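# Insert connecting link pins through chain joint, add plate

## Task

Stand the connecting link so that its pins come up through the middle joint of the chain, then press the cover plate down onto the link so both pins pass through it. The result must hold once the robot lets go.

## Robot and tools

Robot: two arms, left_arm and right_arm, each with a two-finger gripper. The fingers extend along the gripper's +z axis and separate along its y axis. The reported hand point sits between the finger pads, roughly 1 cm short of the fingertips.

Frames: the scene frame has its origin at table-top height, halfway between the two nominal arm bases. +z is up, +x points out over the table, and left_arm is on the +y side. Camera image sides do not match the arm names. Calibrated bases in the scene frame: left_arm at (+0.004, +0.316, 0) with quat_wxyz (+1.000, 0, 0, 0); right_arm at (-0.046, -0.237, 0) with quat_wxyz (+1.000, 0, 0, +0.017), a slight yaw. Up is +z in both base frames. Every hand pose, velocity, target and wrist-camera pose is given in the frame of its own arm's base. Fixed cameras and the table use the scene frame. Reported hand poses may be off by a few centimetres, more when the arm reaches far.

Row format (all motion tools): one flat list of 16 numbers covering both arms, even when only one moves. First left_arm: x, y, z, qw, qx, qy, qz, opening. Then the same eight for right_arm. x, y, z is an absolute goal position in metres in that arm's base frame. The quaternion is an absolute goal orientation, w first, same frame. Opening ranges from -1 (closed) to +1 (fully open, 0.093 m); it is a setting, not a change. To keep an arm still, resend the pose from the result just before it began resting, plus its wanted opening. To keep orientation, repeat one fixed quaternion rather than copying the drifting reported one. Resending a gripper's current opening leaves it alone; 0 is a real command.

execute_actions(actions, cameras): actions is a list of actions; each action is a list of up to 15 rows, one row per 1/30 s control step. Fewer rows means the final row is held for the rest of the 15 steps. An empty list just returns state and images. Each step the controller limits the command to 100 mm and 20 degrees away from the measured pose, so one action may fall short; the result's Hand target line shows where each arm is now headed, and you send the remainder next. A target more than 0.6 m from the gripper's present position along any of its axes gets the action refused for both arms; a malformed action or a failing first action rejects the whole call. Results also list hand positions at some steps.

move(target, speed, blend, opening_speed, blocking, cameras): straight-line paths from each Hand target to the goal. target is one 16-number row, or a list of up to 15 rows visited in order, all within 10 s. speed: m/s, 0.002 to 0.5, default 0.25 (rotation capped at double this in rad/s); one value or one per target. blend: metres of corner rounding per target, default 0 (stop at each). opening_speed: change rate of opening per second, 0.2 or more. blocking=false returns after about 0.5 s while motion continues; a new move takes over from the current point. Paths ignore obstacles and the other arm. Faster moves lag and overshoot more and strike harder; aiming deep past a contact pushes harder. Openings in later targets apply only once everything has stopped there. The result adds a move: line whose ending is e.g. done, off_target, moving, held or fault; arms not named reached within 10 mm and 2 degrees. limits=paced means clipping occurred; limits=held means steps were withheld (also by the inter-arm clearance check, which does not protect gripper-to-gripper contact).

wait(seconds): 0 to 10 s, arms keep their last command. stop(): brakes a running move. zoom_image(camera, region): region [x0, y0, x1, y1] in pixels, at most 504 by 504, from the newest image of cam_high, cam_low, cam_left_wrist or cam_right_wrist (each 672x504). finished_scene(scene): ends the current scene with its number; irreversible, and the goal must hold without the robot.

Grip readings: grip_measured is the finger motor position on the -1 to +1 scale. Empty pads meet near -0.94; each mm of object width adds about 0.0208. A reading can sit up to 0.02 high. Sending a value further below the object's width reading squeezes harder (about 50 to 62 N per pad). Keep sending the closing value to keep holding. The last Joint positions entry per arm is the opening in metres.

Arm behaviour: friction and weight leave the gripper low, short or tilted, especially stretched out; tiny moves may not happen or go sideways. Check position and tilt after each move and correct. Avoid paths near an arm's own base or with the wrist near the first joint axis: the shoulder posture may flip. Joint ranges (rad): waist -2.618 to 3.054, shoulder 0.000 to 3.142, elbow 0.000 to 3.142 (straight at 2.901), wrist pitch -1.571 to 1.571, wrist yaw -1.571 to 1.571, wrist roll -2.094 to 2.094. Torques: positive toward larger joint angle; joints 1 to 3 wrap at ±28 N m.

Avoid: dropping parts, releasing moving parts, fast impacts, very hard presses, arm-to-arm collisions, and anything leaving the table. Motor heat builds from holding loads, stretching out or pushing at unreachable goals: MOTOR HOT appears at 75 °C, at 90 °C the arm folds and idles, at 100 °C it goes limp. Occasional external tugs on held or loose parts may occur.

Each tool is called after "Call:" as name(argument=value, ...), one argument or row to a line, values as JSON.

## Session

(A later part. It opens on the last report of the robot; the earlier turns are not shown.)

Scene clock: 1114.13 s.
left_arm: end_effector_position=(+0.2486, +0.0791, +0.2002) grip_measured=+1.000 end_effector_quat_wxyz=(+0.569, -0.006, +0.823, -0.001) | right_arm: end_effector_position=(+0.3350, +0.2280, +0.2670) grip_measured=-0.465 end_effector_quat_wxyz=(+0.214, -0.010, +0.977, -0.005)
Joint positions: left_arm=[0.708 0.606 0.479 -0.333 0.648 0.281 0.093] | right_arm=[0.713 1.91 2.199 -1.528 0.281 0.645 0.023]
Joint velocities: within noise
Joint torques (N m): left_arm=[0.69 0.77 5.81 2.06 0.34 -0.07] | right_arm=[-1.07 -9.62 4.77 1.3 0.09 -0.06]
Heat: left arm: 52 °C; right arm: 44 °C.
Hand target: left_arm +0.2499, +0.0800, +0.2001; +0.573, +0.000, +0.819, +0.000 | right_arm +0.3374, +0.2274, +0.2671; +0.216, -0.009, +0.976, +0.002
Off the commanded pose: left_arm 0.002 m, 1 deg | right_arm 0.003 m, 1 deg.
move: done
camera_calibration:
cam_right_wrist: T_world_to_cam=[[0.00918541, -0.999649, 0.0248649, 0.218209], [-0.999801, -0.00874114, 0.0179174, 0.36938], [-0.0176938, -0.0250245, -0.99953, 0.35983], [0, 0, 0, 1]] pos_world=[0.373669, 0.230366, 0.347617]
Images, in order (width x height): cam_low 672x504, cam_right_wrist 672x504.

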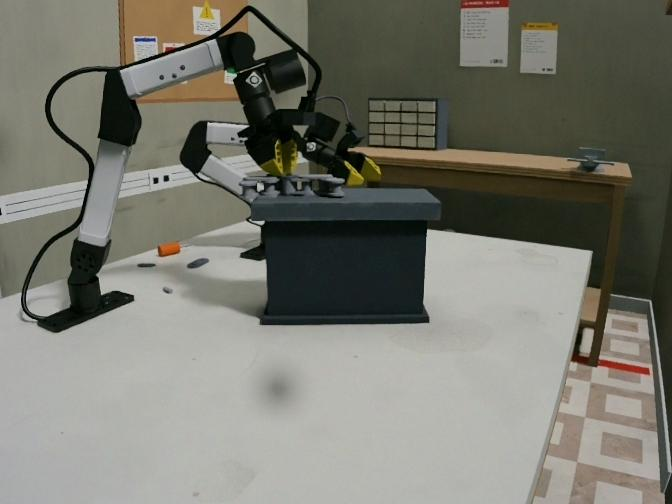

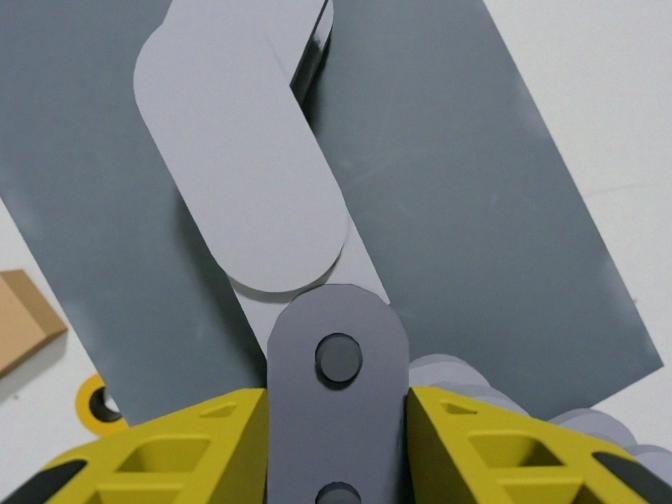

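Call:
move(
  target=[
    [0.25,0.08,0.20,0.5736,0,0.8192,0,1,0.3374,0.2273,0.2645,0.2164,-0.0085,0.9763,0.0019,-0.55],
  ],
  speed=0.03,
  cameras=["cam_right_wrist","cam_low"],
)

Call:
zoom_image(
  camera="cam_low",
  region=[250, 140, 330, 210],
)

Scene clock: 1121.73 s.
left_arm: end_effector_position=(+0.2486, +0.0791, +0.2002) grip_measured=+1.000 end_effector_quat_wxyz=(+0.569, -0.006, +0.823, -0.001) | right_arm: end_effector_position=(+0.3358, +0.2286, +0.2661) grip_measured=-0.465 end_effector_quat_wxyz=(+0.217, -0.010, +0.976, -0.002)
Joint positions: left_arm=[0.708 0.606 0.479 -0.333 0.648 0.281 0.093] | right_arm=[0.713 1.902 2.182 -1.511 0.281 0.644 0.023]
Joint velocities: within noise
Joint torques (N m): left_arm=[0.69 0.77 5.79 2.06 0.34 -0.07] | right_arm=[-1.1 -9.63 4.64 1.25 0.06 -0.07]
Heat: left arm: 52 °C; right arm: 44 °C.
Hand target: left_arm +0.2499, +0.0800, +0.2001; +0.573, +0.000, +0.819, +0.000 | right_arm +0.3374, +0.2274, +0.2645; +0.216, -0.008, +0.976, +0.002
Off the commanded pose: left_arm 0.002 m, 1 deg | right_arm 0.003 m, 1 deg.
move: done
camera_calibration:
cam_right_wrist: T_world_to_cam=[[0.00961513, -0.999743, 0.0205259, 0.219859], [-0.999886, -0.00937272, 0.0118738, 0.371975], [-0.0116783, -0.0206377, -0.999719, 0.356079], [0, 0, 0, 1]] pos_world=[0.373977, 0.230637, 0.347049]
Images, in order (width x height): cam_low 672x504, cam_right_wrist 672x504.

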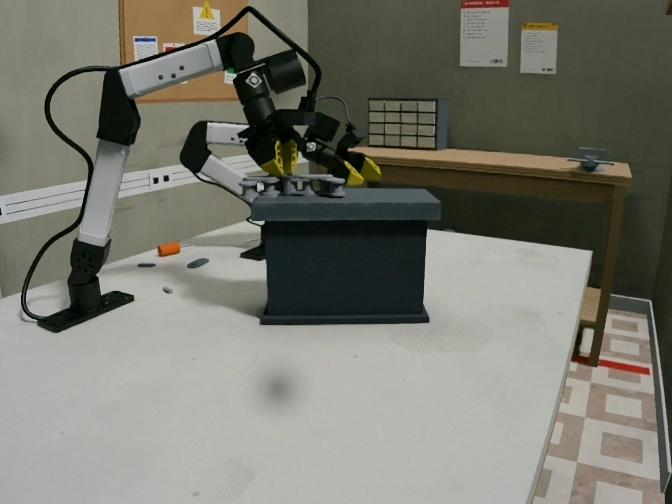

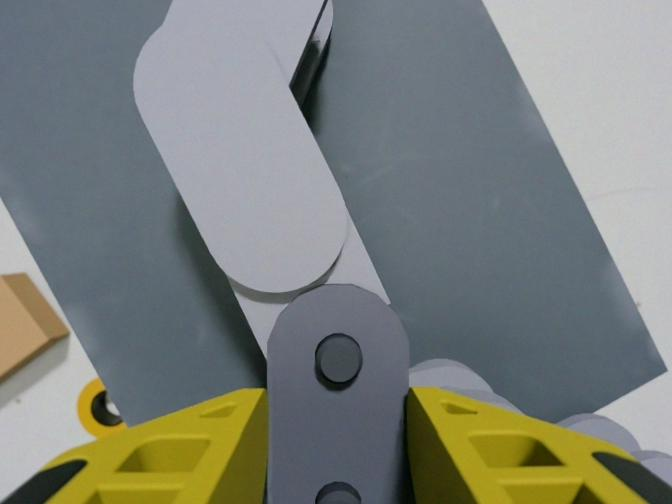

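Scaled by 6.300 from the camera's 672x504 image, which has a finer 960x720 frame.

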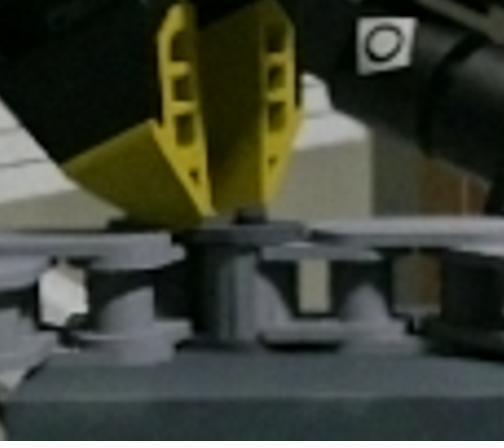

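Call:
move(
  target=[
    [0.25,0.08,0.20,0.5736,0,0.8192,0,1,0.3365,0.2280,0.2655,0.2164,-0.0085,0.9763,0.0019,-0.1],
  ],
  speed=0.03,
  opening_speed=0.5,
  cameras=["cam_right_wrist","cam_low"],
)

Call:
move(
  target=[
    [0.25,0.08,0.20,0.5736,0,0.8192,0,1,0.332,0.2280,0.300,0.2164,-0.0085,0.9763,0.0019,-0.1],
  ],
  speed=0.06,
  cameras=["cam_right_wrist","cam_low","cam_high"],
)

Call:
zoom_image(
  camera="cam_low",
  region=[220, 140, 360, 210],
)

Scene clock: 1133.00 s.
left_arm: end_effector_position=(+0.2486, +0.0791, +0.2002) grip_measured=+1.000 end_effector_quat_wxyz=(+0.569, -0.006, +0.823, -0.001) | right_arm: end_effector_position=(+0.3383, +0.2308, +0.2674) grip_measured=-0.102 end_effector_quat_wxyz=(+0.223, -0.009, +0.975, +0.002)
Joint positions: left_arm=[0.708 0.606 0.479 -0.333 0.648 0.281 0.093] | right_arm=[0.713 1.902 2.182 -1.495 0.281 0.643 0.04]
Joint velocities: within noise
Joint torques (N m): left_arm=[0.69 0.77 5.82 2.06 0.33 -0.08] | right_arm=[-0.88 -9.61 5.04 1.04 0.11 -0.01]
Heat: left arm: 52 °C; right arm: 43 °C.
Hand target: left_arm +0.2499, +0.0800, +0.2001; +0.573, +0.000, +0.819, +0.000 | right_arm +0.3364, +0.2280, +0.2656; +0.216, -0.009, +0.976, +0.002
Off the commanded pose: left_arm 0.002 m, 1 deg | right_arm 0.004 m, 1 deg.
move: done
camera_calibration:
cam_right_wrist: T_world_to_cam=[[0.00977563, -0.999896, 0.0105755, 0.224655], [-0.999952, -0.00977674, -0.0000541682, 0.377836], [0.000157557, -0.0105745, -0.999944, 0.351177], [0, 0, 0, 1]] pos_world=[0.375567, 0.232039, 0.348802]
Images, in order (width x height): cam_low 672x504, cam_right_wrist 672x504.

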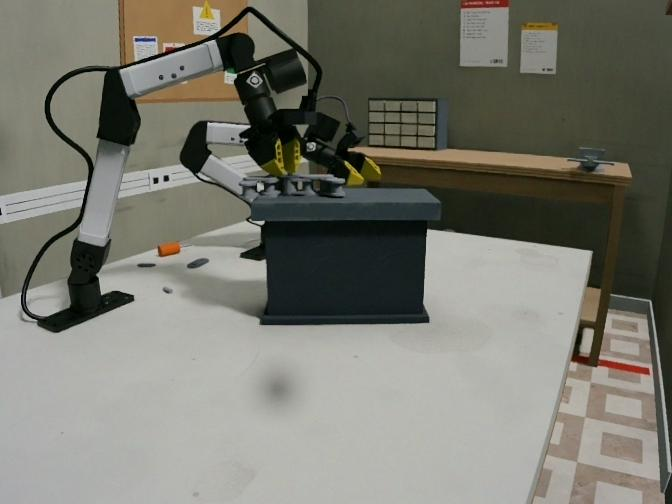

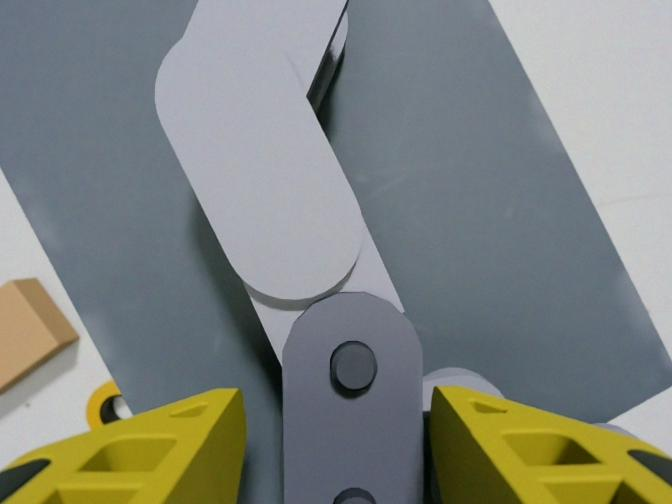

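Scene clock: 1133.90 s.
left_arm: end_effector_position=(+0.2486, +0.0791, +0.2002) grip_measured=+1.000 end_effector_quat_wxyz=(+0.569, -0.006, +0.823, -0.001) | right_arm: end_effector_position=(+0.3373, +0.2299, +0.2932) grip_measured=-0.101 end_effector_quat_wxyz=(+0.242, -0.007, +0.970, +0.019)
Joint positions: left_arm=[0.708 0.606 0.479 -0.333 0.648 0.281 0.093] | right_arm=[0.713 1.906 2.287 -1.543 0.281 0.64 0.04]
Joint velocities: within noise
Joint torques (N m): left_arm=[0.69 0.77 5.81 2.06 0.34 -0.07] | right_arm=[-0.14 -9.78 7.5 1.03 0.19 -0.06]
Heat: left arm: 52 °C; right arm: 44 °C.
Hand target: left_arm +0.2499, +0.0800, +0.2001; +0.573, +0.000, +0.819, +0.000 | right_arm +0.3320, +0.2279, +0.2994; +0.243, -0.012, +0.970, +0.020
Off the commanded pose: left_arm 0.002 m, 1 deg | right_arm 0.009 m, 4 deg.
joint sent to its limit (right arm) — joint 4 (wrist pitch), lower limit. The joint targets are off in orientation, not in position.
move: off_target (right_arm)
camera_calibration:
cam_right_wrist: T_world_to_cam=[[0.0127252, -0.999676, -0.0220293, 0.232057], [-0.999118, -0.0118301, -0.0402962, 0.388837], [0.0400226, 0.0225226, -0.998945, 0.355563], [0, 0, 0, 1]] pos_world=[0.371311, 0.228574, 0.375969]
Images, in order (width x height): cam_high 672x504, cam_low 672x504, cam_right_wrist 672x504.

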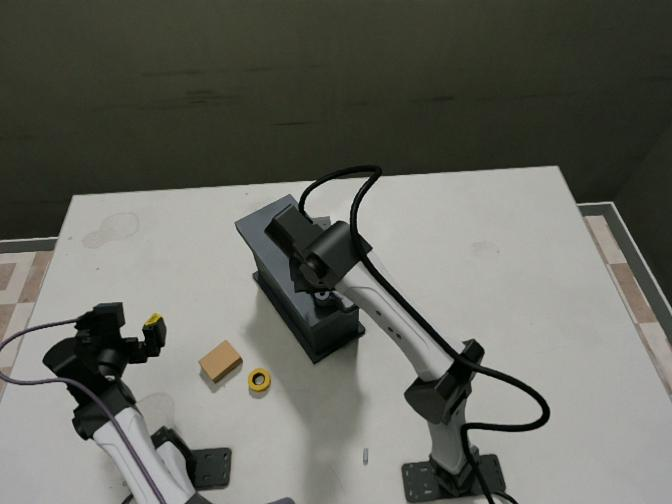

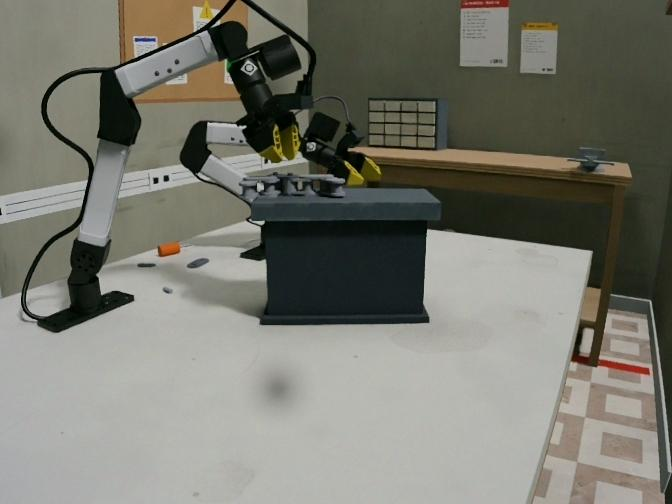

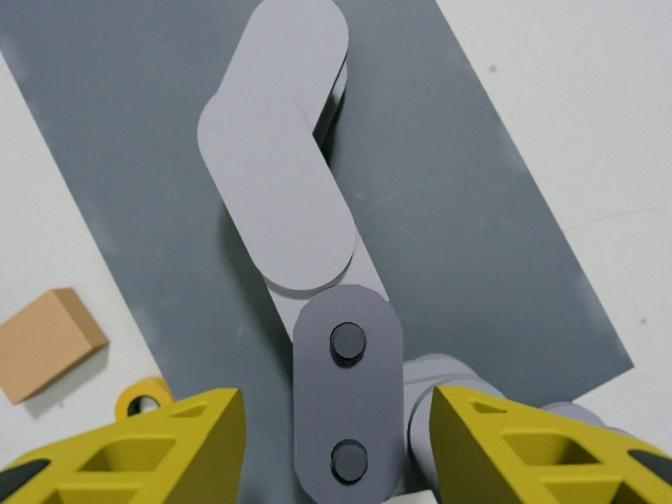

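Scaled by 3.600 from the camera's 672x504 image, which has a finer 960x720 frame.

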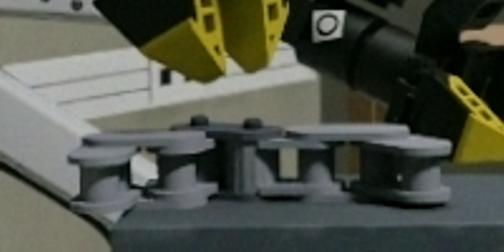

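Call:
move(
  target=[
    [0.25,0.08,0.20,0.5736,0,0.8192,0,1,0.26,0.16,0.345,0.3,-0.05,0.952,0.03,-0.1],
  ],
  speed=0.2,
  cameras=["cam_right_wrist","cam_low","cam_high"],
)

Call:
finished_scene(
  scene=1,
)

Scene clock: 1139.23 s.
left_arm: end_effector_position=(+0.2486, +0.0791, +0.2002) grip_measured=+1.000 end_effector_quat_wxyz=(+0.569, -0.006, +0.823, -0.001) | right_arm: end_effector_position=(+0.2606, +0.1595, +0.3487) grip_measured=-0.101 end_effector_quat_wxyz=(+0.303, -0.042, +0.951, +0.038)
Joint positions: left_arm=[0.708 0.606 0.479 -0.333 0.648 0.281 0.093] | right_arm=[0.717 1.475 1.987 -1.534 0.308 0.54 0.04]
Joint velocities: within noise
Joint torques (N m): left_arm=[0.69 0.76 5.79 2.06 0.34 -0.08] | right_arm=[0.32 -4.1 4.78 1.41 0.3 -0.06]
Heat: left arm: 52 °C; right arm: 44 °C.
Hand target: left_arm +0.2499, +0.0800, +0.2001; +0.573, +0.000, +0.819, +0.000 | right_arm +0.2600, +0.1600, +0.3451; +0.300, -0.050, +0.952, +0.030
Off the commanded pose: left_arm 0.002 m, 1 deg | right_arm 0.004 m, 1 deg.
move: done
camera_calibration:
cam_right_wrist: T_world_to_cam=[[0.0931408, -0.994939, -0.037691, 0.147587], [-0.98186, -0.0855054, -0.169233, 0.365792], [0.165154, 0.0527698, -0.984855, 0.373354], [0, 0, 0, 1]] pos_world=[0.28375, 0.158415, 0.435166]
Images, in order (width x height): cam_high 672x504, cam_low 672x504, cam_right_wrist 672x504.

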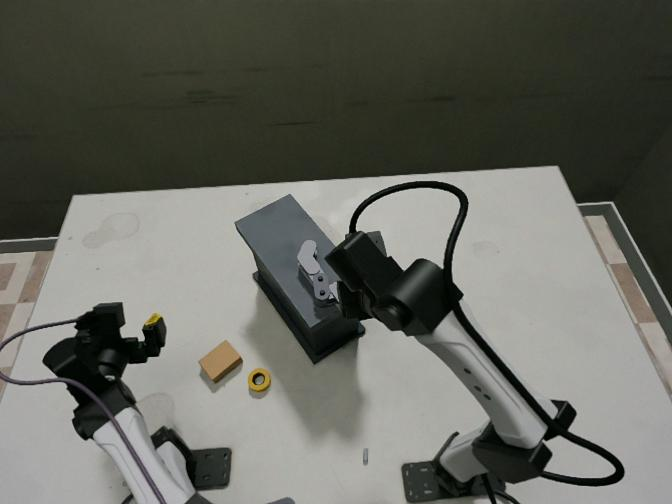

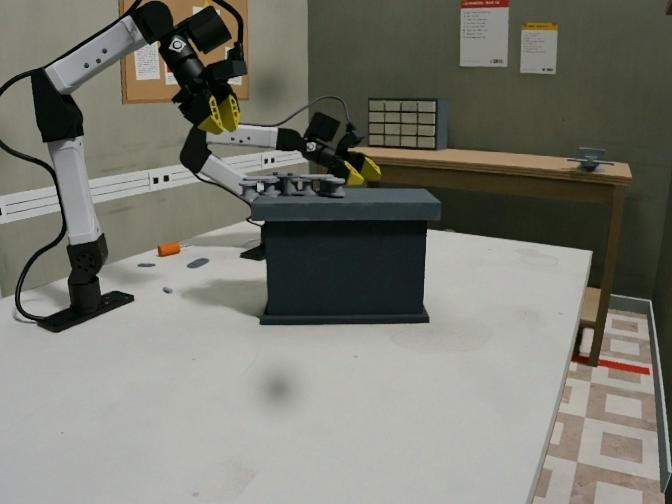

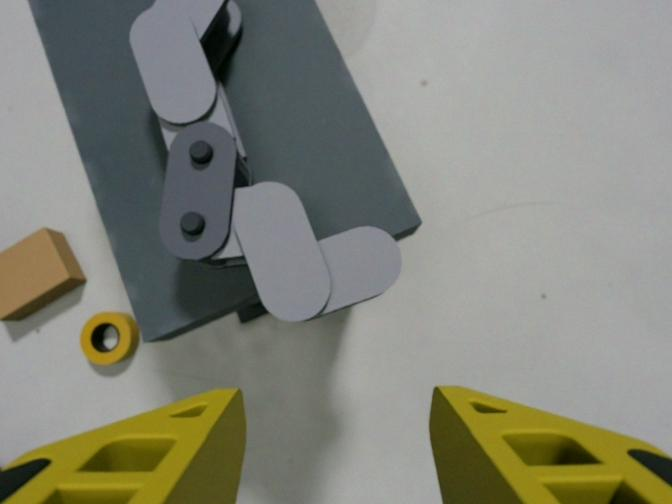

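The scene is finished: the task was done.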